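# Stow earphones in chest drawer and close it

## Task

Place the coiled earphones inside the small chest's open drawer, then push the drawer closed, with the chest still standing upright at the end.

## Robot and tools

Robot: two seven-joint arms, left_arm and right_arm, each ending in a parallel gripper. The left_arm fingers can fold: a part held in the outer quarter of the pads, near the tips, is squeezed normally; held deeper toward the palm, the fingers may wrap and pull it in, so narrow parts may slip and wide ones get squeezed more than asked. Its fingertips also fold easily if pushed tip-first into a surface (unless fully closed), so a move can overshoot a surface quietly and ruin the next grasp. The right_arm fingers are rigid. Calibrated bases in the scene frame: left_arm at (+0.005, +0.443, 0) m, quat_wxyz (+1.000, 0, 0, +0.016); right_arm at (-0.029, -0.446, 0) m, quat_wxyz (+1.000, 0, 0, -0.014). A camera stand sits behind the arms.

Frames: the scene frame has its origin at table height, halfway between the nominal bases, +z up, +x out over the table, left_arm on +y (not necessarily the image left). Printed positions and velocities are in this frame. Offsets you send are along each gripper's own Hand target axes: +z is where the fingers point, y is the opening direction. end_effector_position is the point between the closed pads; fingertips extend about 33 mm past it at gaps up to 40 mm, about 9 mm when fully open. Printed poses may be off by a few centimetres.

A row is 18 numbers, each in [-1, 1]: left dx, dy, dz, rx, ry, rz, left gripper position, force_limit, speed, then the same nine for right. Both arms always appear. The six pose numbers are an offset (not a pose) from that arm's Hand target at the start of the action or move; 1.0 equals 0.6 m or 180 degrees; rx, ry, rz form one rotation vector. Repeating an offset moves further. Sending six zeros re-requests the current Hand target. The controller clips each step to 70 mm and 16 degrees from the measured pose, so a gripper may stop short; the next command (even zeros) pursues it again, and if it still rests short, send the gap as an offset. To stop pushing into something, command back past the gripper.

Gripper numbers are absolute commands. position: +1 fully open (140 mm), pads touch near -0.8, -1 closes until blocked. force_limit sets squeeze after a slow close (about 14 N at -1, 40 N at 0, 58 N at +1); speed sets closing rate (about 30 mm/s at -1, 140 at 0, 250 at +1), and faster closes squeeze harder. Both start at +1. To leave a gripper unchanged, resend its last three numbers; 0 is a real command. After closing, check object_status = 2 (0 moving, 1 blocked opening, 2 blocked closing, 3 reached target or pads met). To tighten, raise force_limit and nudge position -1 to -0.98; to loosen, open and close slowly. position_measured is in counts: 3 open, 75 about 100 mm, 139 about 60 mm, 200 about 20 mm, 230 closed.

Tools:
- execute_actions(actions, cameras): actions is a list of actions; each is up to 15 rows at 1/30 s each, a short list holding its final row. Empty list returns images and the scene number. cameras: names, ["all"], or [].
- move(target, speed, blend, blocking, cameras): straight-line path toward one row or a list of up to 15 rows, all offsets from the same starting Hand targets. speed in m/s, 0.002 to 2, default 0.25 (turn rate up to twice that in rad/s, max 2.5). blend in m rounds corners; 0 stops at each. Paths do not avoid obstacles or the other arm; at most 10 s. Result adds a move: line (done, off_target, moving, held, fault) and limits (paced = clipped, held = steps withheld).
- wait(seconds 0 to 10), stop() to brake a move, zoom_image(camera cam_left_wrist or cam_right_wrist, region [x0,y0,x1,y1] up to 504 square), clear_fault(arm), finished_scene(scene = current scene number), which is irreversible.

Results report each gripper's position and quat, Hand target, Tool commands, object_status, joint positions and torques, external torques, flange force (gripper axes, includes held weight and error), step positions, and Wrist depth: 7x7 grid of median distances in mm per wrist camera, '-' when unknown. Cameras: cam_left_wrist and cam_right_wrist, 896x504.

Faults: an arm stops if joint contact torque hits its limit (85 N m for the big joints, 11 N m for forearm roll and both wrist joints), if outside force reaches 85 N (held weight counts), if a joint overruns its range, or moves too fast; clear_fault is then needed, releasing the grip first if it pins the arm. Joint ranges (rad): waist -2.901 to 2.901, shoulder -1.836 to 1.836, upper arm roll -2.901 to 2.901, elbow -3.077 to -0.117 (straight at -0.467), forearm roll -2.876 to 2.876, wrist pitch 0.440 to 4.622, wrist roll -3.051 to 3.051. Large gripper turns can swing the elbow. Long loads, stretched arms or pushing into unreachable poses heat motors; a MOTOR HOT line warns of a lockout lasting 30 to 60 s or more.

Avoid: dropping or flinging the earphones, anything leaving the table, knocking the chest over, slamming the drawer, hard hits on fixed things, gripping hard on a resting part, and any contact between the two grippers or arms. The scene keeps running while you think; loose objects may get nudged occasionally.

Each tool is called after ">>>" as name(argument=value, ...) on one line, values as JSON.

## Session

>>> execute_actions(actions=[])

Scene clock: 0.00 s.
left_arm: end_effector_position=(+0.5821, +0.3609, +0.2792) position_measured=3 object_status=3 end_effector_quat_wxyz=(+0.513, +0.843, +0.145, -0.065) | right_arm: end_effector_position=(+0.4645, -0.4015, +0.2702) position_measured=3 object_status=3 end_effector_quat_wxyz=(+0.377, +0.000, +0.799, +0.469)
Joint positions: left_arm=[0.235 0.256 0.073 -1.901 -1.028 1.604 -1.215] | right_arm=[-0.33 -0.287 -0.127 -2.721 1.509 1.937 0.064]
Joint velocities: within noise
Joint torques (N m): no reading
External joint torques (N m): no reading
Flange force (N): no reading
Wrist depth (mm): cam_left_wrist=[276 - - - - - - / - 336 345 365 412 1996 - / - 376 328 304 - - - / - 124 362 331 - 134 - / - 107 415 379 990 126 96 / - 456 637 539 - - 97 / - 598 642 3007 888 917 -] | cam_right_wrist=[- - - - 547 2931 2599 / - - - - 3820 3112 2682 / - - - 2740 4002 3601 - / - 127 - 4848 4943 136 - / - 110 3317 - 6303 128 98 / - 109 3037 2966 3501 3361 - / - - 2898 2626 - 2448 -]
Hand target: left_arm +0.5821, +0.3609, +0.2792; +0.513, +0.843, +0.145, -0.065 | right_arm +0.4645, -0.4015, +0.2702; +0.377, +0.000, +0.799, +0.469
Tool commands: left_gripper/position=+1.0 left_gripper/force_limit=+1.0 left_gripper/speed=+1.0 right_gripper/position=+1.0 right_gripper/force_limit=+1.0 right_gripper/speed=+1.0

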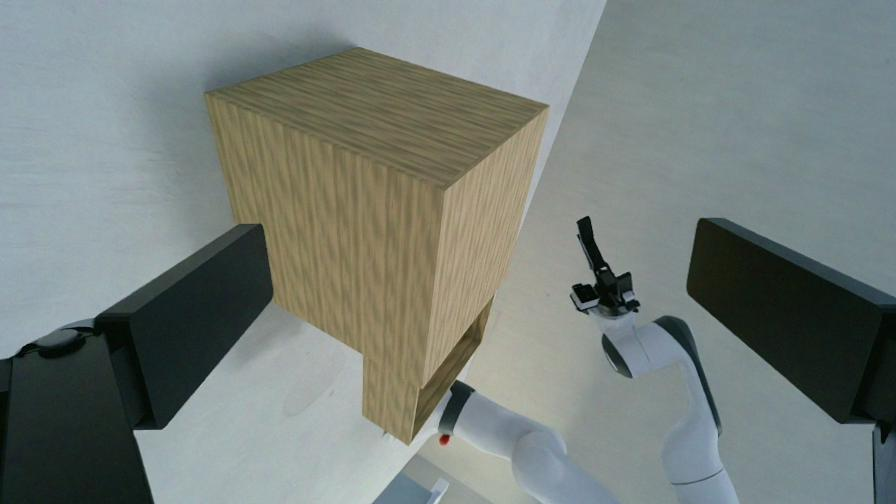

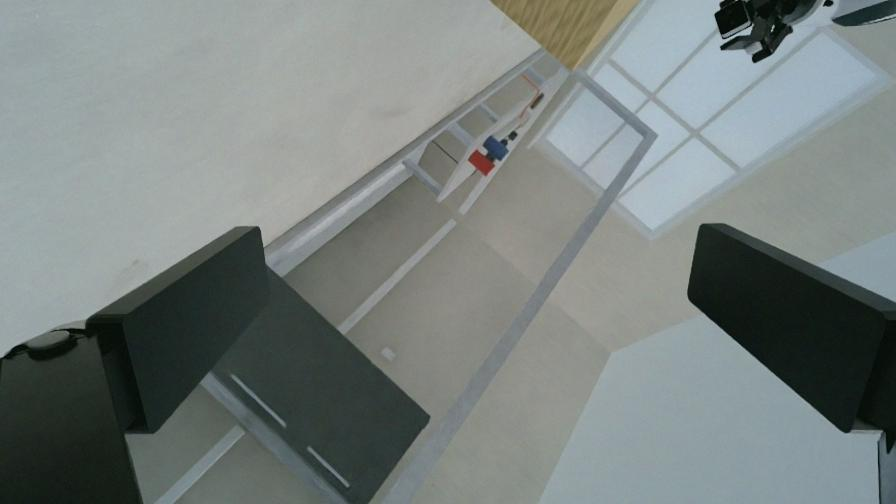

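>>> move(target=[[-0.21,0.046,-0.195,0.17,0.022,0.049,1,1,1,0.0574,0.28,-0.066,0.025,0.224,-0.21,1,1,1],[-0.4212,0.0913,-0.3905,0.345,0.044,0.0975,1,1,1,0.1148,0.555,-0.1323,0.049,0.448,-0.423,1,1,1]], speed=0.3, blend=[0.1,0], cameras=["all"])

Scene clock: 58.60 s.
left_arm: end_effector_position=(+0.3512, +0.4995, +0.5002) position_measured=3 object_status=3 end_effector_quat_wxyz=(+0.001, +1.000, +0.003, +0.002) | right_arm: end_effector_position=(+0.2505, -0.2488, +0.5001) position_measured=3 object_status=3 end_effector_quat_wxyz=(-0.002, +0.705, -0.709, +0.000)
Joint positions: left_arm=[0.23 -0.541 -0.061 -1.869 -0.036 1.333 -1.375] | right_arm=[-0.133 -0.666 0.439 -1.873 0.281 1.27 0.285]
Joint velocities: left_arm=[0.001 0 0 0.001 0.001 -0.002 0.004] | right_arm=[0.001 0 -0.001 0 -0.001 -0.004 -0.004]
Joint torques (N m): left_arm=[-1.05 -10.6 1.45 22.35 1.22 2.34 0.31] | right_arm=[0.41 -1.1 -9.23 20.18 0.39 2.29 -0.28]
External joint torques (N m): left_arm=[-1.09 0.5 0.85 0.14 0.38 -0.33 0.31] | right_arm=[0.41 1.32 -0.22 -0.08 -0.33 -0.26 -0.28]
Flange force (N): left_arm=[0.9 -1.9 -2.0] | right_arm=[0.1 -2.8 -2.2]
Wrist depth (mm): cam_left_wrist=[1379 589 - 561 - 502 389 / 1410 - 591 624 - 589 447 / 1494 - 629 - - - 476 / 1550 135 646 - 665 134 107 / - 114 - - 723 126 96 / - 94 743 596 743 740 97 / - 1721 773 506 437 805 -] | cam_right_wrist=[- - - - - 577 289 / - - - - - - - / 653 - 653 - - - 637 / - 128 - - 691 135 - / - 109 570 731 - 127 102 / - 510 585 558 - 753 - / - 553 555 - - - -]
Hand target: left_arm +0.3502, +0.4999, +0.4997; +0.000, +1.000, +0.000, +0.000 | right_arm +0.2498, -0.2499, +0.5001; +0.000, +0.707, -0.707, +0.000
Off the commanded pose: left_arm 0.001 m, 0 deg | right_arm 0.001 m, 0 deg.
move: done

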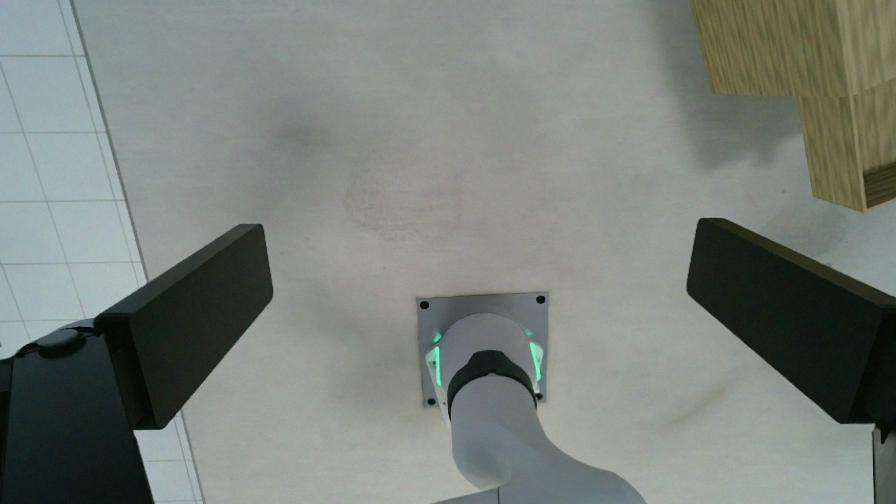

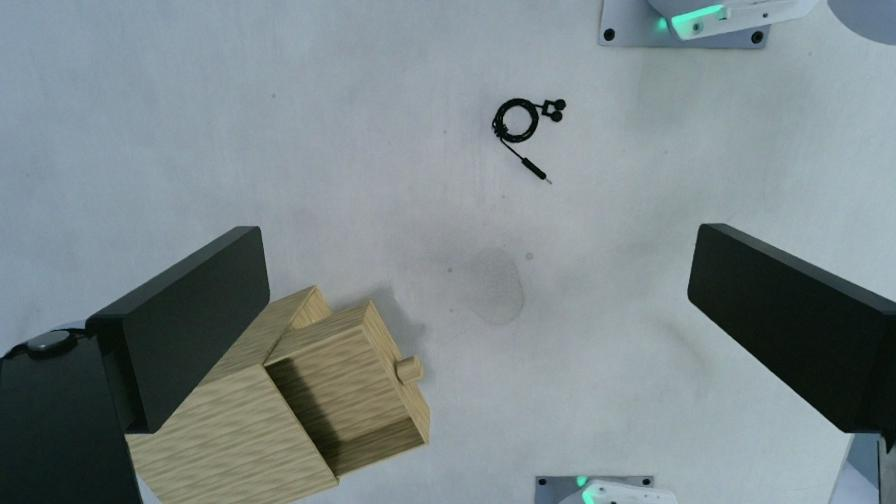

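>>> move(target=[-0.167,0.8332,0.083,0,0,0.5,1,1,1,0.75,-0.0837,0.1667,0,0,0,1,1,1], speed=0.35)

Scene clock: 136.93 s.
left_arm: end_effector_position=(+0.2494, +0.0007, +0.4498) position_measured=3 object_status=3 end_effector_quat_wxyz=(+0.001, +0.709, -0.705, +0.000) | right_arm: end_effector_position=(+0.2991, -0.6983, +0.3994) position_measured=3 object_status=3 end_effector_quat_wxyz=(+0.000, +0.705, -0.710, -0.003)
Joint positions: left_arm=[-0.428 -0.16 -0.597 -1.623 -0.091 1.49 -1] | right_arm=[-0.03 -0.503 -0.448 -2.053 -0.208 1.587 -0.445]
Joint velocities: left_arm=[within noise] | right_arm=[0 -0.001 -0.002 -0.001 -0.002 0 -0.007]
Joint torques (N m): left_arm=[-1.06 -19.08 2.99 24.33 1.22 2.55 0.42] | right_arm=[0.41 -11.49 6.58 23.71 0.44 2.73 -0.2]
External joint torques (N m): left_arm=[-1.02 1.68 0.25 0.72 0.4 -0.11 0.42] | right_arm=[0.41 0.11 0.34 0.15 -0.33 0.14 -0.2]
Flange force (N): left_arm=[7.6 -4.8 -4.8] | right_arm=[0.2 -0.6 -0.3]
Wrist depth (mm): cam_left_wrist=[501 522 545 - 530 - - / 532 534 424 552 553 615 540 / 537 375 433 579 574 590 584 / 383 135 455 - 616 134 598 / - 114 412 - 652 126 96 / - 93 671 - 671 - 97 / - - 723 747 583 544 -] | cam_right_wrist=[- - - - - - - / - - - - - - 525 / - 576 - - - - - / - 128 584 - - 135 - / - 102 - - - 136 102 / - 96 - - - 480 - / - - - - - - -]
Hand target: left_arm +0.2498, +0.0000, +0.4499; +0.000, +0.707, -0.707, +0.000 | right_arm +0.2998, -0.7001, +0.4006; +0.000, +0.707, -0.707, +0.000
Off the commanded pose: left_arm 0.001 m, 0 deg | right_arm 0.002 m, 1 deg.
move: done

>>> move(target=[0.4167,0.138,0.15,0,0,0.5,1,1,1,0,0,0,0,0,0,1,1,1], speed=0.3, cameras=["all"])

Scene clock: 152.83 s.
left_arm: end_effector_position=(+0.1659, -0.2506, +0.3609) position_measured=3 object_status=3 end_effector_quat_wxyz=(-0.001, -0.002, +1.000, -0.002) | right_arm: end_effector_position=(+0.2991, -0.6983, +0.3994) position_measured=3 object_status=3 end_effector_quat_wxyz=(+0.000, +0.705, -0.709, -0.003)
Joint positions: left_arm=[-1.018 0.771 -0.841 -0.718 0.562 1.339 0.052] | right_arm=[-0.03 -0.503 -0.448 -2.053 -0.208 1.587 -0.447]
Joint velocities: left_arm=[0 -0.001 -0.001 0.001 0 -0.002 0.006] | right_arm=[within noise]
Joint torques (N m): left_arm=[-1.12 -46.59 -8.23 18.79 1.07 2.33 0.33] | right_arm=[-0.09 -11.29 6.99 23.7 0.55 2.73 -0.23]
External joint torques (N m): left_arm=[-1.12 2.88 1.27 0.36 0.34 -0.27 0.33] | right_arm=[-0.07 0.36 0.77 0.08 -0.22 0.14 -0.23]
Flange force (N): left_arm=[0.0 0.0 0.0] | right_arm=[-0.1 -0.8 -0.3]
Wrist depth (mm): cam_left_wrist=[- - - - 447 - 438 / 491 - 468 473 472 - - / - - - - - 493 - / - 124 - 508 488 133 111 / - 114 - - - 126 96 / - 107 574 - 619 392 97 / - 593 616 622 - 433 420] | cam_right_wrist=[- - - - - - - / - - - - - - 524 / - - - - - - 529 / - 127 - - - 135 - / - 102 - - - 136 102 / - 97 - - - 499 - / - - - - - - -]
Hand target: left_arm +0.1669, -0.2500, +0.3599; +0.000, +0.000, +1.000, +0.000 | right_arm +0.2998, -0.7001, +0.4006; +0.000, +0.707, -0.707, +0.000
Off the commanded pose: left_arm 0.002 m, 0 deg | right_arm 0.002 m, 0 deg.
move: done

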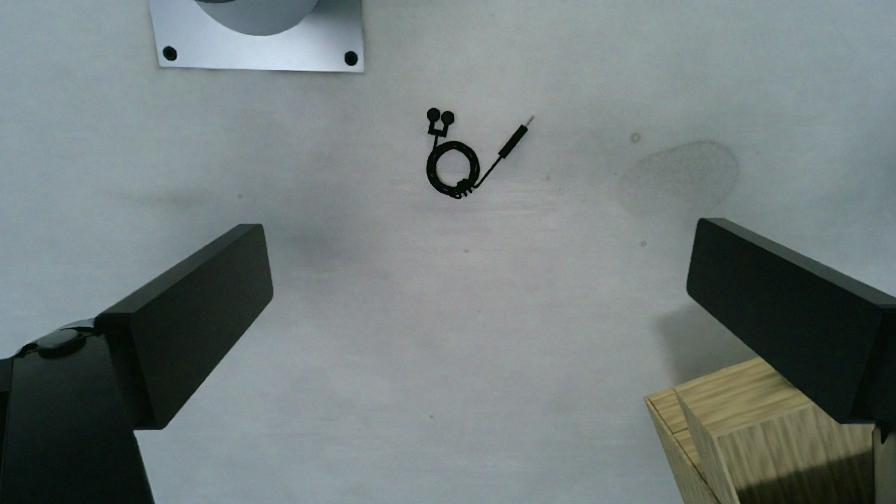

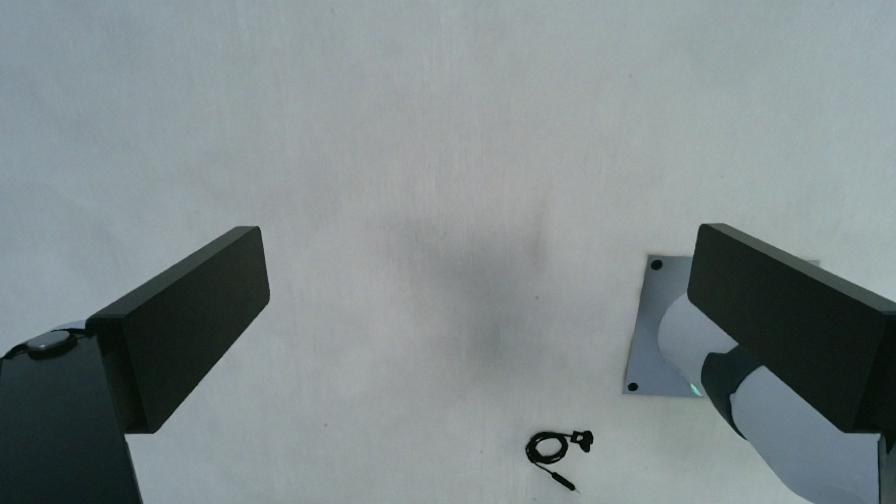

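>>> wait(seconds=0.1, cameras=["cam_left_wrist"])

>>> zoom_image(camera="cam_left_wrist", region=[350, 60, 602, 250])

Scene clock: 207.47 s.
left_arm: end_effector_position=(+0.1659, -0.2505, +0.3609) position_measured=3 object_status=3 end_effector_quat_wxyz=(-0.001, -0.001, +1.000, -0.002) | right_arm: end_effector_position=(+0.2991, -0.6983, +0.3994) position_measured=3 object_status=3 end_effector_quat_wxyz=(+0.000, +0.705, -0.709, -0.003)
Joint positions: left_arm=[-1.018 0.771 -0.841 -0.718 0.562 1.338 0.054] | right_arm=[-0.03 -0.503 -0.448 -2.053 -0.208 1.587 -0.447]
Joint torques (N m): left_arm=[-1.05 -46.51 -8.23 18.85 1.07 2.23 0.34] | right_arm=[-0.06 -11.3 6.98 23.68 0.55 2.73 -0.24]
External joint torques (N m): left_arm=[-1.03 2.91 1.26 0.47 0.35 -0.35 0.34] | right_arm=[-0.07 0.27 0.73 0.1 -0.23 0.13 -0.24]
Flange force (N): left_arm=[0.0 0.0 0.0] | right_arm=[-0.1 -0.5 -0.3]
Wrist depth (mm): cam_left_wrist=[445 442 - - - 450 - / - - - 475 - - 475 / - - - 492 513 - 491 / - 125 - - 526 134 508 / - 107 - 555 550 126 96 / - 94 - 578 580 394 97 / - - - - - 429 418] | cam_right_wrist=[- - - - - - - / - - - - - - - / - - - - - - - / - 127 600 - 590 135 - / - 102 - 645 - 136 102 / - 96 - - - 482 - / - 708 - - - - -]
Hand target: left_arm +0.1669, -0.2500, +0.3599; +0.000, +0.000, +1.000, +0.000 | right_arm +0.2998, -0.7001, +0.4006; +0.000, +0.707, -0.707, +0.000
Tool commands: left_gripper/position=+1.0 left_gripper/force_limit=+1.0 left_gripper/speed=+1.0 right_gripper/position=+1.0 right_gripper/force_limit=+1.0 right_gripper/speed=+1.0
Off the commanded pose: left_arm 0.002 m, 0 deg | right_arm 0.002 m, 0 deg.
wait: 0.10 s; at rest from the start
Images, in order (width x height): cam_left_wrist 896x504.

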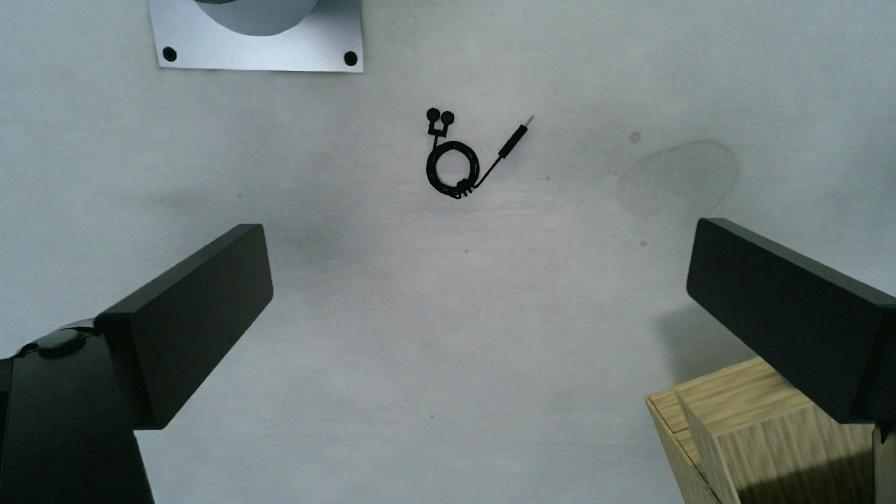

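Scaled by 2.000 from the camera's 896x504 image, which has a finer 1280x720 frame.

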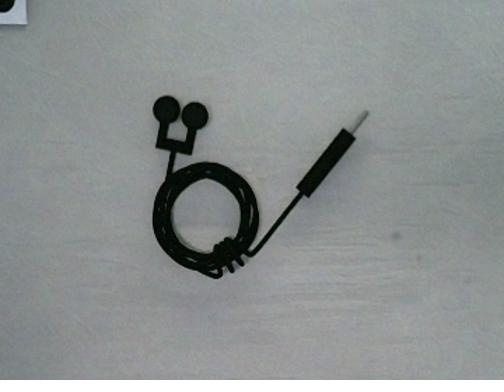

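>>> move(target=[-0.1383,-0.025,0.4,0,0,0,-0.85,-1,0,0,0,0,0,0,0,1,1,1], speed=0.25, cameras=["cam_left_wrist"])

Scene clock: 255.83 s.
left_arm: end_effector_position=(+0.2499, -0.2632, +0.1185) position_measured=233 object_status=3 end_effector_quat_wxyz=(-0.001, -0.003, +1.000, +0.002) | right_arm: end_effector_position=(+0.2991, -0.6983, +0.3994) position_measured=3 object_status=3 end_effector_quat_wxyz=(+0.000, +0.705, -0.709, -0.003)
Joint positions: left_arm=[-0.773 0.912 -0.809 -1.19 0.636 1.849 0.051] | right_arm=[-0.03 -0.503 -0.448 -2.053 -0.208 1.587 -0.447]
Joint velocities: left_arm=[-0.002 -0.001 0 0 0.001 0.004 -0.001] | right_arm=[within noise]
Joint torques (N m): left_arm=[-1.13 -49.14 -14.69 20.95 1.09 2.59 0.34] | right_arm=[-0.07 -11.29 7 23.69 0.56 2.73 -0.25]
External joint torques (N m): left_arm=[-1.15 2.27 0.84 0.53 0.38 0.03 0.34] | right_arm=[-0.01 0.49 0.81 -0.02 -0.21 0.12 -0.25]
Flange force (N): left_arm=[-4.7 -17.2 1.7] | right_arm=[-0.1 -0.9 -0.1]
Wrist depth (mm): cam_left_wrist=[231 232 - 225 230 228 230 / 238 243 - 237 243 241 - / - 253 253 - - - - / - 267 263 141 263 268 269 / 277 280 - 90 89 - 279 / 297 - 71 - - - 295 / - - - - - 67 -] | cam_right_wrist=[- - - - - - - / - - - - - - - / - - - - - - - / - 128 - 586 - 136 - / - 102 - 633 - 136 102 / - 96 - - - 522 - / - - - - - - -]
Hand target: left_arm +0.2501, -0.2651, +0.1200; +0.000, +0.000, +1.000, +0.000 | right_arm +0.2998, -0.7001, +0.4006; +0.000, +0.707, -0.707, +0.000
Off the commanded pose: left_arm 0.002 m, 0 deg | right_arm 0.002 m, 0 deg.
move: done
Images, in order (width x height): cam_left_wrist 896x504.

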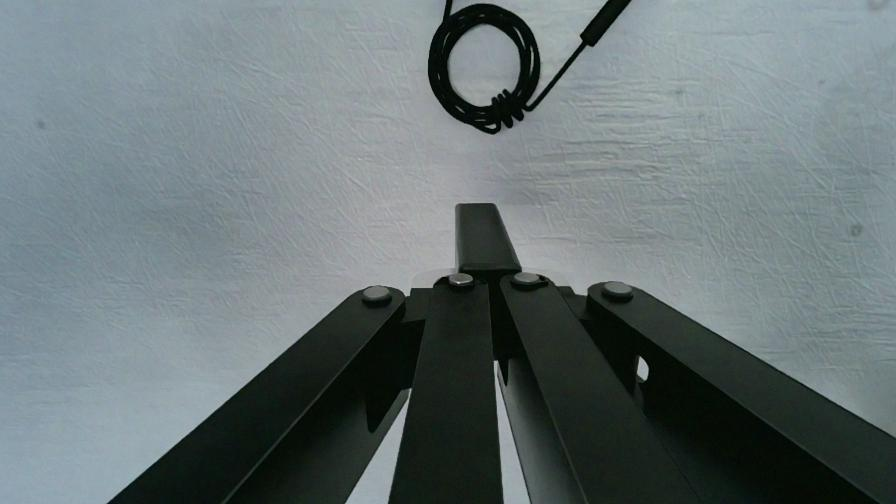

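>>> move(target=[[0,0,0.125,0,0,0,-0.85,-1,0,0,0,0,0,0,0,1,1,1],[0,0,0.14,0,0,0,-0.85,-1,0,0,0,0,0,0,0,1,1,1]], speed=[0.15,0.02], cameras=["cam_left_wrist"])

Scene clock: 294.53 s.
left_arm: end_effector_position=(+0.2503, -0.2647, +0.0371) position_measured=233 object_status=3 end_effector_quat_wxyz=(+0.000, +0.002, +1.000, +0.000) | right_arm: end_effector_position=(+0.2991, -0.6983, +0.3994) position_measured=3 object_status=3 end_effector_quat_wxyz=(+0.000, +0.705, -0.709, -0.003)
Joint positions: left_arm=[-0.783 1.001 -0.757 -1.243 0.684 1.988 0.033] | right_arm=[-0.03 -0.503 -0.448 -2.053 -0.208 1.587 -0.447]
Joint velocities: left_arm=[-0.001 0 0.002 0.002 -0.001 0.005 0.001] | right_arm=[within noise]
Joint torques (N m): left_arm=[-0.35 -50.04 -14.84 19.89 0.91 2.61 -0.1] | right_arm=[-0.09 -11.27 7.02 23.68 0.54 2.73 -0.25]
External joint torques (N m): left_arm=[-0.31 2.53 1.39 0.09 0.23 0.04 -0.1] | right_arm=[-0.07 0.25 0.81 0.1 -0.22 0.13 -0.25]
Flange force (N): left_arm=[-3.0 -10.3 4.5] | right_arm=[-0.3 -0.5 -0.3]
Wrist depth (mm): cam_left_wrist=[157 158 156 156 157 158 159 / 165 164 - 161 161 164 165 / 174 174 174 169 173 171 173 / 184 183 181 127 178 183 181 / 194 192 - 90 89 88 194 / - - 71 - - - 202 / - - - - - 67 -] | cam_right_wrist=[478 - - - 494 - - / - - - - - - - / - - - - - - - / 574 127 - - - 135 - / - 102 - - - 136 102 / - 96 - 669 - 492 - / - - - 657 - - -]
Hand target: left_arm +0.2502, -0.2651, +0.0360; +0.000, +0.000, +1.000, +0.000 | right_arm +0.2998, -0.7001, +0.4006; +0.000, +0.707, -0.707, +0.000
Off the commanded pose: left_arm 0.001 m, 0 deg | right_arm 0.002 m, 0 deg.
move: done
Images, in order (width x height): cam_left_wrist 896x504.

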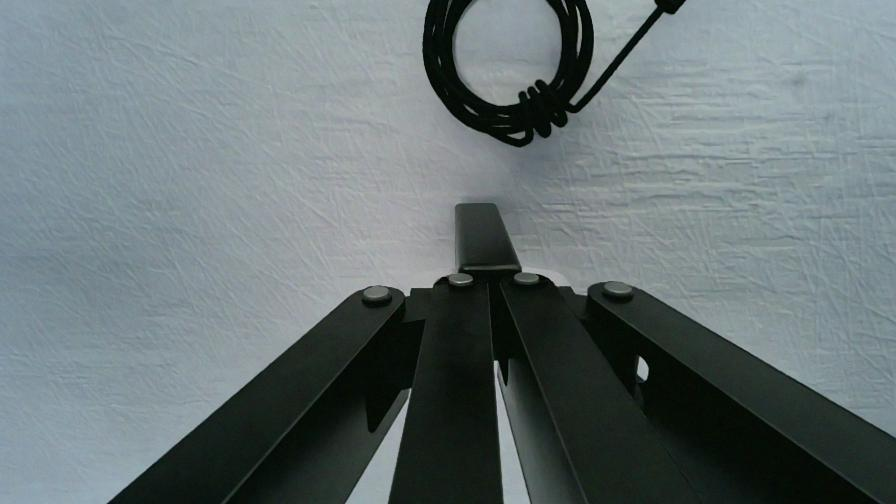

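>>> move(target=[0,0,0.005,0,0,0,-0.85,-1,0,0,0,0,0,0,0,1,1,1], speed=0.02)

Scene clock: 304.37 s.
left_arm: end_effector_position=(+0.2508, -0.2650, +0.0347) position_measured=233 object_status=3 end_effector_quat_wxyz=(+0.000, +0.001, +1.000, +0.000) | right_arm: end_effector_position=(+0.2991, -0.6983, +0.3994) position_measured=3 object_status=3 end_effector_quat_wxyz=(+0.000, +0.705, -0.709, -0.003)
Joint positions: left_arm=[-0.785 1.003 -0.753 -1.243 0.684 1.993 0.033] | right_arm=[-0.03 -0.503 -0.448 -2.053 -0.208 1.587 -0.447]
Joint velocities: left_arm=[-0.002 0 0.003 -0.001 0 0.003 0.001] | right_arm=[within noise]
Joint torques (N m): left_arm=[-0.22 -49.83 -14.89 19.61 0.77 2.56 -0.14] | right_arm=[-0.09 -11.28 6.94 23.71 0.56 2.74 -0.21]
External joint torques (N m): left_arm=[-0.24 3.04 1.31 -0.33 0.08 -0.03 -0.14] | right_arm=[-0.11 0.4 0.66 0.04 -0.22 0.13 -0.21]
Flange force (N): left_arm=[-2.6 -8.9 5.0] | right_arm=[0.0 -0.8 -0.1]
Wrist depth (mm): cam_left_wrist=[155 156 157 154 153 156 - / 162 163 162 161 155 159 162 / 171 172 170 170 170 - 172 / 183 180 179 143 178 - 179 / 187 188 81 90 89 187 188 / - - 71 - - - 196 / - - - - - 67 -] | cam_right_wrist=[- - - - - 485 - / - - 510 - - 511 - / - - - - - - - / - 127 - - 651 135 113 / - 102 - - - 135 102 / - 96 - - - 477 - / - - - - - - -]
Hand target: left_arm +0.2502, -0.2651, +0.0330; +0.000, +0.000, +1.000, +0.000 | right_arm +0.2998, -0.7001, +0.4006; +0.000, +0.707, -0.707, +0.000
Off the commanded pose: left_arm 0.002 m, 0 deg | right_arm 0.002 m, 0 deg.
move: done

>>> move(target=[0,0,0.005,0,0,0,-0.85,-1,0,0,0,0,0,0,0,1,1,1], speed=0.02)

Scene clock: 309.37 s.
left_arm: end_effector_position=(+0.2510, -0.2651, +0.0319) position_measured=233 object_status=3 end_effector_quat_wxyz=(+0.000, +0.001, +1.000, +0.000) | right_arm: end_effector_position=(+0.2991, -0.6983, +0.3994) position_measured=3 object_status=3 end_effector_quat_wxyz=(+0.000, +0.705, -0.709, -0.003)
Joint positions: left_arm=[-0.787 1.006 -0.749 -1.243 0.684 1.998 0.033] | right_arm=[-0.03 -0.503 -0.448 -2.053 -0.208 1.587 -0.447]
Joint torques (N m): left_arm=[-0.77 -49.94 -14.39 19.4 0.74 2.66 -0.16] | right_arm=[-0.06 -11.31 6.99 23.72 0.54 2.73 -0.23]
External joint torques (N m): left_arm=[-0.7 2.76 1.76 -0.4 0.06 0.09 -0.16] | right_arm=[-0.05 0.29 0.76 0.15 -0.23 0.14 -0.23]
Flange force (N): left_arm=[-2.0 -9.0 5.3] | right_arm=[-0.1 -0.7 -0.4]
Wrist depth (mm): cam_left_wrist=[152 153 153 150 150 152 153 / 161 160 161 157 158 159 159 / 169 168 168 167 168 167 167 / 179 178 176 118 175 176 174 / 187 185 81 90 89 183 185 / - - 71 - - - - / - - - - - 67 -] | cam_right_wrist=[- - - - - - - / - - 510 529 - - - / - - - - 540 - - / - - - - - 135 - / - 102 - - - 136 102 / - 109 - - - 516 - / - - - 720 - - -]
Hand target: left_arm +0.2502, -0.2651, +0.0300; +0.000, +0.000, +1.000, +0.000 | right_arm +0.2998, -0.7001, +0.4006; +0.000, +0.707, -0.707, +0.000
Off the commanded pose: left_arm 0.002 m, 0 deg | right_arm 0.002 m, 0 deg.
move: done

>>> move(target=[0,0,0.006,0,0,0,-0.85,-1,0,0,0,0,0,0,0,1,1,1], speed=0.02)

>>> move(target=[0,0,0.005,0,0,0,-0.85,-1,0,0,0,0,0,0,0,1,1,1], speed=0.02)

Scene clock: 316.30 s.
left_arm: end_effector_position=(+0.2510, -0.2654, +0.0310) position_measured=233 object_status=3 end_effector_quat_wxyz=(+0.000, +0.001, +1.000, -0.001) | right_arm: end_effector_position=(+0.2991, -0.6983, +0.3994) position_measured=3 object_status=3 end_effector_quat_wxyz=(+0.000, +0.705, -0.709, -0.003)
Joint positions: left_arm=[-0.788 1.007 -0.747 -1.243 0.684 2 0.032] | right_arm=[-0.03 -0.503 -0.448 -2.053 -0.208 1.587 -0.447]
Joint torques (N m): left_arm=[-1.56 -47.51 -13.64 18.58 1.1 3.28 -0.15] | right_arm=[-0.1 -11.32 7.04 23.68 0.55 2.73 -0.2]
External joint torques (N m): left_arm=[-1.8 5.44 2.4 -1.43 0.41 0.69 -0.15] | right_arm=[-0.08 0.32 0.83 0.09 -0.22 0.14 -0.2]
Flange force (N): left_arm=[-1.8 -12.9 10.8] | right_arm=[-0.3 -0.7 -0.3]
Wrist depth (mm): cam_left_wrist=[153 154 152 151 151 151 148 / 160 159 159 156 157 160 158 / 167 167 167 167 167 165 166 / 179 177 173 116 175 175 175 / 186 184 81 90 89 - 182 / - - 72 - - - - / - - - - - 67 -] | cam_right_wrist=[- - - - - - - / - - 536 - - - - / - - - - - - - / - 128 - 561 - 136 - / - 102 - - - 136 102 / - 97 - - - 497 - / - - - - - - -]
Hand target: left_arm +0.2502, -0.2651, +0.0264; +0.000, +0.000, +1.000, +0.000 | right_arm +0.2998, -0.7001, +0.4006; +0.000, +0.707, -0.707, +0.000
Off the commanded pose: left_arm 0.005 m, 0 deg | right_arm 0.002 m, 0 deg.
move: off_target (left_arm)

Scene clock: 317.00 s.
left_arm: end_effector_position=(+0.2510, -0.2654, +0.0309) position_measured=233 object_status=3 end_effector_quat_wxyz=(+0.001, +0.000, +1.000, -0.001) | right_arm: end_effector_position=(+0.2991, -0.6983, +0.3994) position_measured=3 object_status=3 end_effector_quat_wxyz=(+0.000, +0.705, -0.709, -0.003)
Joint positions: left_arm=[-0.788 1.007 -0.747 -1.243 0.684 2 0.031] | right_arm=[-0.03 -0.503 -0.448 -2.053 -0.208 1.587 -0.447]
Joint torques (N m): left_arm=[-1.66 -45.39 -12.66 18.34 1.53 3.95 -0.01] | right_arm=[-0.1 -11.27 7.02 23.69 0.54 2.74 -0.24]
External joint torques (N m): left_arm=[-1.48 7.57 3.6 -1.56 0.85 1.34 -0.01] | right_arm=[-0.11 0.3 0.77 0.1 -0.23 0.14 -0.24]
Flange force (N): left_arm=[-3.8 -16.9 15.6] | right_arm=[-0.1 -0.6 -0.3]
Wrist depth (mm): cam_left_wrist=[152 153 154 144 149 153 151 / 159 159 159 156 156 160 158 / 170 167 167 166 164 164 166 / 176 177 176 142 175 174 174 / 188 183 81 90 89 181 - / 197 - 71 - - - - / - - - - - 67 -] | cam_right_wrist=[- - - - - - - / - 524 - - - - - / - - - - - - - / - 138 - - 569 136 - / - 117 - - - 136 102 / - 96 - - - 553 - / - - - - - - -]
Hand target: left_arm +0.2502, -0.2651, +0.0234; +0.000, +0.000, +1.000, +0.000 | right_arm +0.2998, -0.7001, +0.4006; +0.000, +0.707, -0.707, +0.000
Off the commanded pose: left_arm 0.008 m, 0 deg | right_arm 0.002 m, 0 deg.
move: off_target (left_arm)

>>> move(target=[[0,0,-0.06,0,0,0,-0.85,-1,0,0,0,0,0,0,0,1,1,1],[0.1162,-0.0207,-0.111,0,0,0,-0.37,-1,0.3,0,0,0,0,0,0,1,1,1]], speed=[0.08,0.15], cameras=["cam_left_wrist"])

Scene clock: 341.27 s.
left_arm: end_effector_position=(+0.1807, -0.2789, +0.0904) position_measured=176 object_status=0 end_effector_quat_wxyz=(+0.001, +0.003, +1.000, -0.002) | right_arm: end_effector_position=(+0.2991, -0.6983, +0.3994) position_measured=3 object_status=3 end_effector_quat_wxyz=(+0.000, +0.705, -0.709, -0.003)
Joint positions: left_arm=[-0.85 0.909 -0.788 -1.272 0.643 1.933 -0.051] | right_arm=[-0.03 -0.503 -0.448 -2.053 -0.208 1.587 -0.447]
Joint torques (N m): left_arm=[-0.43 -48.85 -14.9 20.05 0.63 2.26 -0.17] | right_arm=[-0.06 -11.31 7.04 23.7 0.55 2.73 -0.27]
External joint torques (N m): left_arm=[-0.32 2.21 1.1 -0.47 -0.08 -0.34 -0.17] | right_arm=[-0.03 0.43 0.79 -0.02 -0.22 0.12 -0.27]
Flange force (N): left_arm=[-1.0 -6.8 2.8] | right_arm=[-0.1 -0.8 -0.1]
Wrist depth (mm): cam_left_wrist=[207 206 205 205 205 206 203 / 214 217 214 211 218 213 218 / - 228 227 - 221 225 224 / - 239 - 223 140 237 239 / - 246 91 251 95 92 250 / - - - 261 - - 70 / - - - 285 - - 68] | cam_right_wrist=[- - - - - - 469 / - - - - - - - / - - - - - - - / - 127 - - - 135 - / - 102 - - - 136 102 / - 97 - - - 520 - / - - 759 - 576 - -]
Hand target: left_arm +0.1804, -0.2775, +0.0899; +0.000, +0.000, +1.000, +0.000 | right_arm +0.2998, -0.7001, +0.4006; +0.000, +0.707, -0.707, +0.000
Off the commanded pose: left_arm 0.002 m, 0 deg | right_arm 0.002 m, 0 deg.
move: done
Images, in order (width x height): cam_left_wrist 896x504.

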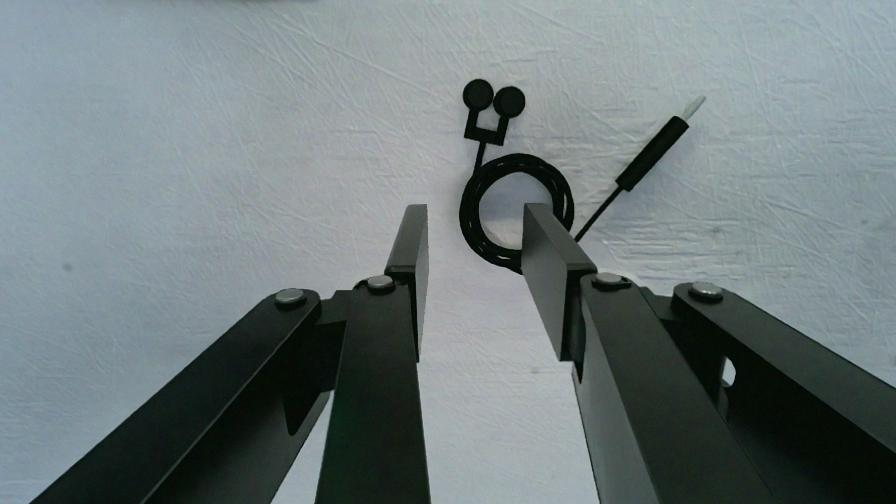

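>>> move(target=[[0,0,0.075,0,0,0,-0.37,-1,0.3,0,0,0,0,0,0,1,1,1],[0,0,0.0975,0,0,0,-0.37,-1,0.3,0,0,0,0,0,0,1,1,1]], speed=[0.12,0.03], cameras=["cam_left_wrist"])

Scene clock: 360.80 s.
left_arm: end_effector_position=(+0.1806, -0.2772, +0.0325) position_measured=176 object_status=3 end_effector_quat_wxyz=(-0.001, +0.001, +1.000, +0.000) | right_arm: end_effector_position=(+0.2991, -0.6983, +0.3994) position_measured=3 object_status=3 end_effector_quat_wxyz=(+0.000, +0.705, -0.709, -0.003)
Joint positions: left_arm=[-0.865 0.975 -0.745 -1.297 0.671 2.02 -0.068] | right_arm=[-0.03 -0.503 -0.448 -2.053 -0.208 1.587 -0.447]
Joint velocities: left_arm=[0 0.001 0 0.001 0 0.006 -0.002] | right_arm=[within noise]
Joint torques (N m): left_arm=[-1.15 -49.49 -14.85 19.82 0.95 2.61 -0.21] | right_arm=[-0.06 -11.32 7.04 23.68 0.55 2.73 -0.24]
External joint torques (N m): left_arm=[-0.96 2.58 1.46 -0.17 0.27 0.01 -0.21] | right_arm=[-0.05 0.27 0.82 0.1 -0.22 0.13 -0.24]
Flange force (N): left_arm=[-1.0 -10.5 5.0] | right_arm=[-0.3 -0.6 -0.3]
Wrist depth (mm): cam_left_wrist=[152 154 156 - 153 153 153 / 160 161 161 160 158 161 160 / 168 168 169 167 161 167 168 / - 177 176 167 171 177 177 / - 184 91 186 117 92 187 / - - - 197 - - 70 / - - - 211 - - 68] | cam_right_wrist=[- - - - - - - / - - - 490 - - - / - - - - - - - / - 127 563 - - 135 - / - 102 - - - 136 102 / - 96 - - - 490 - / - - - - 674 681 -]
Hand target: left_arm +0.1805, -0.2775, +0.0314; +0.000, +0.000, +1.000, +0.000 | right_arm +0.2998, -0.7001, +0.4006; +0.000, +0.707, -0.707, +0.000
Off the commanded pose: left_arm 0.001 m, 0 deg | right_arm 0.002 m, 0 deg.
move: done
Images, in order (width x height): cam_left_wrist 896x504.

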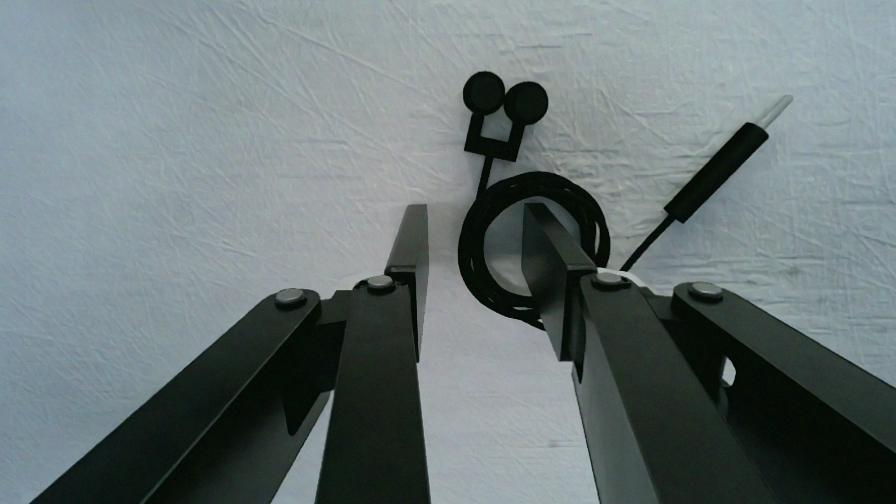

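>>> move(target=[0,0,0,0,0,0,-1,-1,-1,0,0,0,0,0,0,1,1,1], speed=0.05, cameras=["cam_left_wrist"])

Scene clock: 370.87 s.
left_arm: end_effector_position=(+0.1808, -0.2774, +0.0323) position_measured=223 object_status=0 end_effector_quat_wxyz=(+0.000, +0.001, +1.000, +0.000) | right_arm: end_effector_position=(+0.2991, -0.6983, +0.3994) position_measured=3 object_status=3 end_effector_quat_wxyz=(+0.000, +0.705, -0.709, -0.003)
Joint positions: left_arm=[-0.865 0.975 -0.744 -1.297 0.671 2.021 -0.068] | right_arm=[-0.03 -0.503 -0.448 -2.053 -0.208 1.587 -0.447]
Joint torques (N m): left_arm=[-1.09 -49.34 -14.66 19.88 0.74 2.69 -0.1] | right_arm=[-0.07 -11.32 7 23.72 0.55 2.74 -0.22]
External joint torques (N m): left_arm=[-1.19 2.66 1.46 -0.18 0.06 0.09 -0.1] | right_arm=[-0.13 0.14 0.71 0.21 -0.23 0.15 -0.22]
Flange force (N): left_arm=[-1.1 -11.2 5.2] | right_arm=[-0.1 -0.4 -0.4]
Wrist depth (mm): cam_left_wrist=[153 153 153 154 153 153 153 / 161 160 160 145 160 162 160 / 169 169 168 166 165 168 168 / 179 178 177 142 175 177 175 / - - 81 90 89 183 186 / - - 72 - - - 195 / - - - - - 69 -] | cam_right_wrist=[- - - - - - - / - - 534 - - 496 - / - - - - - - - / 563 134 - - - 135 - / - 102 - - - 135 102 / - 96 657 696 - 493 - / - - 674 - 626 - -]
Hand target: left_arm +0.1805, -0.2775, +0.0314; +0.000, +0.000, +1.000, +0.000 | right_arm +0.2998, -0.7001, +0.4006; +0.000, +0.707, -0.707, +0.000
Off the commanded pose: left_arm 0.001 m, 0 deg | right_arm 0.002 m, 0 deg.
move: done
Images, in order (width x height): cam_left_wrist 896x504.

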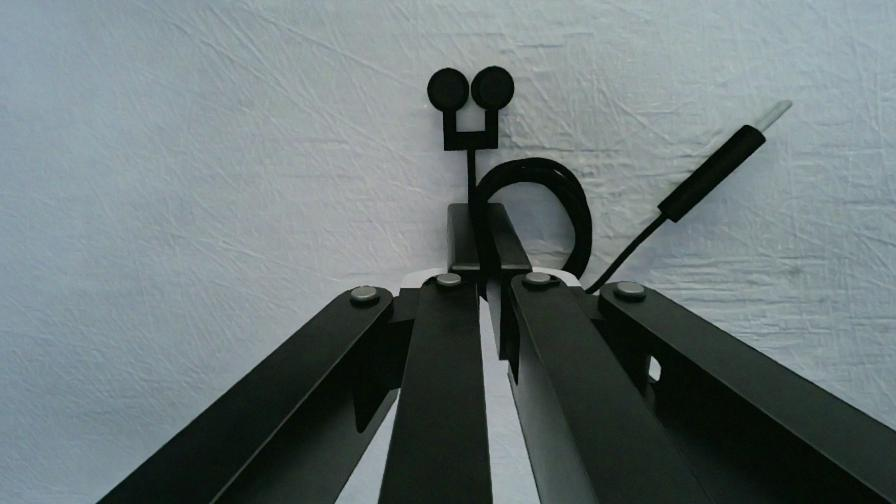

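>>> move(target=[[0,0,-0.05,0,0,0,-1,-1,-1,0,0,0,0,0,0,1,1,1],[0,0,-0.3,0,0,0,-1,-1,-1,0,0,0,0,0,0,1,1,1]], speed=[0.04,0.1], blend=[0.005,0], cameras=["cam_left_wrist"])

Scene clock: 381.23 s.
left_arm: end_effector_position=(+0.1817, -0.2777, +0.2117) position_measured=223 object_status=2 end_effector_quat_wxyz=(+0.002, -0.003, +1.000, -0.001) | right_arm: end_effector_position=(+0.2991, -0.6983, +0.3994) position_measured=3 object_status=3 end_effector_quat_wxyz=(+0.000, +0.705, -0.709, -0.003)
Joint positions: left_arm=[-0.883 0.821 -0.834 -1.09 0.582 1.694 -0.008] | right_arm=[-0.03 -0.503 -0.448 -2.053 -0.208 1.587 -0.447]
Joint velocities: left_arm=[0 0 0.001 0 0 -0.004 0.004] | right_arm=[within noise]
Joint torques (N m): left_arm=[-0.98 -47.44 -13.24 21.54 0.77 2.23 0.36] | right_arm=[-0.14 -11.31 6.99 23.68 0.55 2.73 -0.25]
External joint torques (N m): left_arm=[-0.88 2.8 0.66 0.72 0.02 -0.36 0.36] | right_arm=[-0.15 0.35 0.72 0.02 -0.23 0.12 -0.25]
Flange force (N): left_arm=[-5.0 -23.8 -2.7] | right_arm=[-0.1 -0.5 -0.1]
Wrist depth (mm): cam_left_wrist=[321 317 - - - 315 315 / 331 325 328 172 332 - 333 / - - 344 161 164 347 - / - - - 117 358 362 361 / 364 386 81 90 89 82 - / - - 72 - - - - / - - - - - 68 -] | cam_right_wrist=[479 - - - 504 496 494 / 518 - - - - 490 - / - - - - - - - / - 127 - - - 135 117 / - 103 - - - 136 102 / - 96 - - - 524 - / - - - - - - -]
Hand target: left_arm +0.1803, -0.2774, +0.2114; +0.000, +0.000, +1.000, +0.000 | right_arm +0.2998, -0.7001, +0.4006; +0.000, +0.707, -0.707, +0.000
Off the commanded pose: left_arm 0.001 m, 0 deg | right_arm 0.002 m, 0 deg.
move: done
Images, in order (width x height): cam_left_wrist 896x504.

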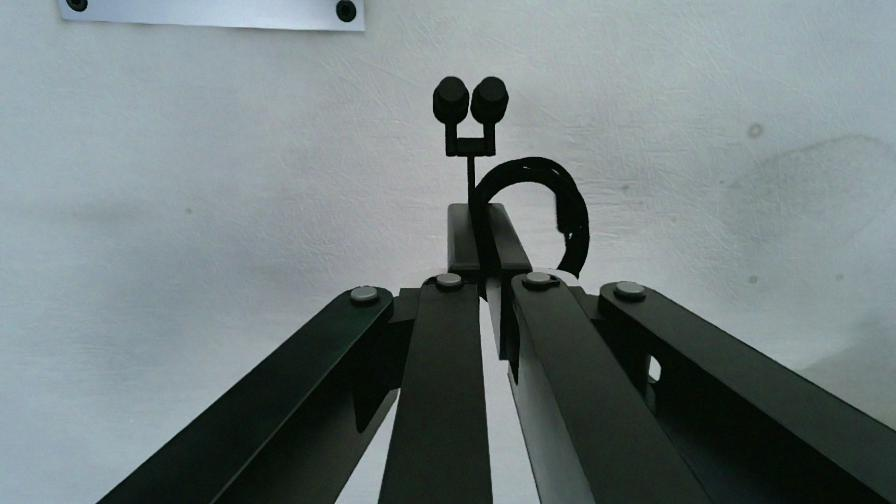

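>>> move(target=[[0,0,-0.314,0,0,0,-1,-1,-1,0,0,0,0,0,0,1,1,1],[-0.258,0.462,-0.314,0,0,-0.111,-1,-1,-1,0,0,0,0,0,0,1,1,1]], speed=[0.2,0.2], blend=[0.06,0], cameras=["cam_left_wrist"])

Scene clock: 406.20 s.
left_arm: end_effector_position=(+0.3347, -0.0002, +0.4000) position_measured=223 object_status=2 end_effector_quat_wxyz=(+0.001, -0.175, +0.985, +0.001) | right_arm: end_effector_position=(+0.2991, -0.6983, +0.3994) position_measured=3 object_status=3 end_effector_quat_wxyz=(+0.000, +0.705, -0.709, -0.003)
Joint positions: left_arm=[-0.067 -0.021 -0.887 -1.62 -0.014 1.606 0.298] | right_arm=[-0.03 -0.503 -0.448 -2.053 -0.208 1.587 -0.447]
Joint velocities: left_arm=[-0.001 0 -0.002 0.001 0.001 0.001 0.006] | right_arm=[within noise]
Joint torques (N m): left_arm=[-0.12 -19.66 1.31 24.25 0.45 2.65 0.37] | right_arm=[-0.11 -11.31 7.03 23.7 0.56 2.74 -0.22]
External joint torques (N m): left_arm=[-0.18 0.63 0.74 -0.09 -0.31 0.09 0.37] | right_arm=[-0.11 0.29 0.81 0.16 -0.21 0.15 -0.22]
Flange force (N): left_arm=[-1.0 0.7 0.5] | right_arm=[-0.2 -0.7 -0.4]
Wrist depth (mm): cam_left_wrist=[- - - - - 489 - / 505 - - 178 525 - - / 530 - - 365 332 - - / 558 575 604 132 385 560 - / 596 578 81 90 89 88 583 / 624 - 72 - - - - / - - - - - 68 -] | cam_right_wrist=[490 - - - - - - / - - - 517 - - - / - - - - - 533 536 / 602 128 570 - - 135 - / - 102 - - - 136 102 / - 96 - - - 494 - / - - - - - 685 -]
Hand target: left_arm +0.3351, -0.0003, +0.3999; +0.000, -0.173, +0.985, +0.000 | right_arm +0.2998, -0.7001, +0.4006; +0.000, +0.707, -0.707, +0.000
Off the commanded pose: left_arm 0.000 m, 0 deg | right_arm 0.002 m, 0 deg.
elbow stopped short (left arm): the move would have taken joint 4 (elbow) straighter than the controller allows.
move: done
Images, in order (width x height): cam_left_wrist 896x504.

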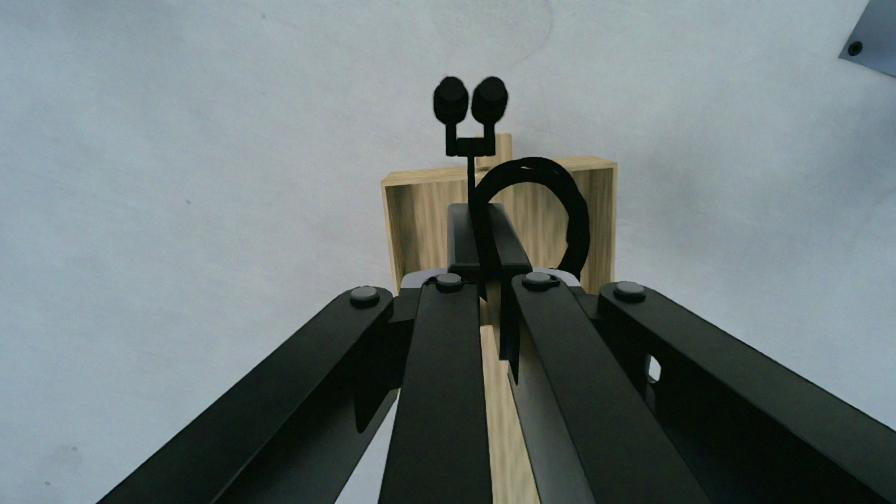

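>>> move(target=[-0.0772,0.0244,0.0667,0,0,0.4706,-1,-1,-1,0,0,0,0,0,0,1,1,1], speed=0.25, cameras=["cam_left_wrist"])

Scene clock: 430.80 s.
left_arm: end_effector_position=(+0.3734, +0.0294, +0.3599) position_measured=223 object_status=2 end_effector_quat_wxyz=(+0.000, +0.534, +0.846, +0.001) | right_arm: end_effector_position=(+0.2991, -0.6983, +0.3994) position_measured=3 object_status=3 end_effector_quat_wxyz=(+0.000, +0.705, -0.709, -0.003)
Joint positions: left_arm=[-0.06 -0.035 -0.802 -1.736 -0.024 1.71 1.871] | right_arm=[-0.03 -0.503 -0.448 -2.053 -0.208 1.587 -0.447]
Joint velocities: left_arm=[-0.001 0 0.001 0 0 0.001 0.005] | right_arm=[within noise]
Joint torques (N m): left_arm=[-0.43 -21.43 1.59 24.59 0.57 2.53 0.26] | right_arm=[-0.11 -11.26 7.02 23.67 0.55 2.72 -0.24]
External joint torques (N m): left_arm=[-0.44 0.62 0.78 -0.03 -0.28 0.09 0.26] | right_arm=[-0.06 0.49 0.8 -0.04 -0.22 0.11 -0.24]
Flange force (N): left_arm=[-0.2 0.9 0.3] | right_arm=[-0.1 -0.9 -0.1]
Wrist depth (mm): cam_left_wrist=[- 466 - 315 310 251 251 / 468 479 462 294 325 264 263 / - 490 508 304 279 277 275 / - - 510 120 294 293 291 / 541 - 81 90 89 83 - / 522 - 72 - - - - / - - - - - 68 -] | cam_right_wrist=[- - - - - - - / - - - - - - - / - - - - - - 536 / - 128 - - - 135 - / - 102 - - - 136 102 / - 97 - 683 - 491 - / - - - - - - -]
Hand target: left_arm +0.3737, +0.0293, +0.3599; +0.000, +0.535, +0.845, +0.000 | right_arm +0.2998, -0.7001, +0.4006; +0.000, +0.707, -0.707, +0.000
Off the commanded pose: left_arm 0.000 m, 0 deg | right_arm 0.002 m, 0 deg.
move: done
Images, in order (width x height): cam_left_wrist 896x504.

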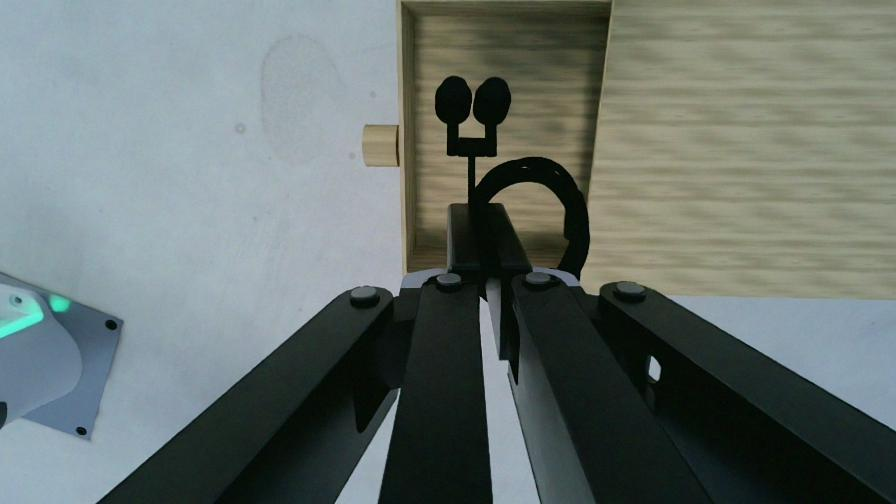

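>>> move(target=[[0.0167,0.0167,0.13,0,0,0,-1,-1,-1,0,0,0,0,0,0,1,1,1],[0.0167,0.0167,0.275,0,0,0,-1,-1,-1,0,0,0,0,0,0,1,1,1]], speed=[0.15,0.06], cameras=["cam_left_wrist"])

Scene clock: 460.80 s.
left_arm: end_effector_position=(+0.3789, +0.0431, +0.1959) position_measured=223 object_status=2 end_effector_quat_wxyz=(+0.000, +0.537, +0.844, +0.000) | right_arm: end_effector_position=(+0.2991, -0.6983, +0.3994) position_measured=3 object_status=3 end_effector_quat_wxyz=(+0.000, +0.705, -0.709, -0.003)
Joint positions: left_arm=[-0.06 0.034 -0.797 -2.103 0.027 2.127 1.865] | right_arm=[-0.03 -0.503 -0.448 -2.053 -0.208 1.587 -0.447]
Joint velocities: left_arm=[0.001 -0.001 0 0 0 0.003 -0.006] | right_arm=[within noise]
Joint torques (N m): left_arm=[-1.11 -22.31 -0.38 24.09 1.11 2.54 -0.2] | right_arm=[-0.12 -11.29 7.02 23.71 0.55 2.73 -0.22]
External joint torques (N m): left_arm=[-1.12 1.68 0.36 0.15 0.39 0.08 -0.2] | right_arm=[-0.2 0.27 0.7 0.17 -0.23 0.14 -0.22]
Flange force (N): left_arm=[-9.8 1.9 3.3] | right_arm=[0.0 -0.6 -0.4]
Wrist depth (mm): cam_left_wrist=[301 - 161 168 166 164 104 / - - 163 176 174 170 109 / 334 - 166 184 181 179 115 / - 154 148 132 190 187 121 / 370 366 81 90 89 126 129 / - - 72 - - - 135 / - - - - - 68 -] | cam_right_wrist=[- - - - - - - / - - - - - - - / - - - - - - - / - 127 - - - 136 - / - 102 - - - 136 102 / - 96 - - - 486 - / - - - - - - -]
Hand target: left_arm +0.3786, +0.0426, +0.1949; +0.000, +0.535, +0.845, +0.000 | right_arm +0.2998, -0.7001, +0.4006; +0.000, +0.707, -0.707, +0.000
Off the commanded pose: left_arm 0.001 m, 0 deg | right_arm 0.002 m, 0 deg.
move: done
Images, in order (width x height): cam_left_wrist 896x504.

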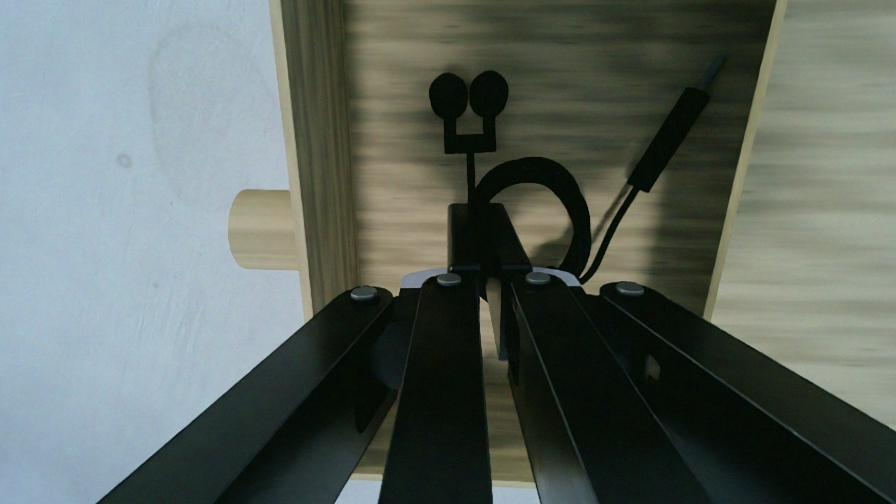

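>>> move(target=[[0,0,0.02,0,0,0,-1,-1,-1,0,0,0,0,0,0,1,1,1],[0,0,0.02,0,0,0,-0.45,-1,-1,0,0,0,0,0,0,1,1,1]], speed=[0.05,0.05], cameras=["cam_left_wrist"])

Scene clock: 474.33 s.
left_arm: end_effector_position=(+0.3790, +0.0428, +0.1840) position_measured=186 object_status=0 end_effector_quat_wxyz=(+0.000, +0.536, +0.844, +0.000) | right_arm: end_effector_position=(+0.2991, -0.6983, +0.3994) position_measured=3 object_status=3 end_effector_quat_wxyz=(+0.000, +0.705, -0.709, -0.003)
Joint positions: left_arm=[-0.062 0.052 -0.797 -2.119 0.044 2.156 1.852] | right_arm=[-0.03 -0.503 -0.448 -2.053 -0.208 1.587 -0.447]
Joint torques (N m): left_arm=[-1.01 -22.72 -0.65 23.68 1.13 2.56 -0.13] | right_arm=[-0.07 -11.25 6.99 23.69 0.55 2.73 -0.23]
External joint torques (N m): left_arm=[-0.95 1.7 0.56 -0.05 0.42 0.1 -0.13] | right_arm=[-0.1 0.37 0.7 0.1 -0.23 0.13 -0.23]
Flange force (N): left_arm=[-8.9 2.0 4.0] | right_arm=[0.1 -0.8 -0.3]
Wrist depth (mm): cam_left_wrist=[292 - 142 157 155 153 95 / - - 143 164 164 160 99 / - - 146 172 169 169 104 / - 135 146 179 170 177 109 / - - 88 192 104 93 115 / - - 75 202 - - 70 / - - - 166 - - -] | cam_right_wrist=[- 512 - - - - - / - 504 - - - 520 - / - - - - - 548 - / - 127 - - - 145 - / - 102 - - - 135 102 / - 97 - - - 485 - / - - - - - - -]
Hand target: left_arm +0.3786, +0.0426, +0.1829; +0.000, +0.535, +0.845, +0.000 | right_arm +0.2998, -0.7001, +0.4006; +0.000, +0.707, -0.707, +0.000
Off the commanded pose: left_arm 0.001 m, 0 deg | right_arm 0.002 m, 0 deg.
move: done
Images, in order (width x height): cam_left_wrist 896x504.

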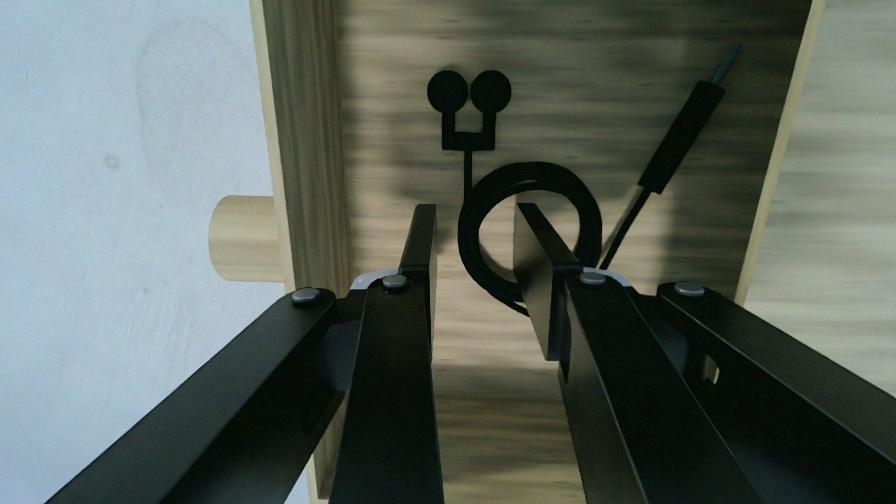

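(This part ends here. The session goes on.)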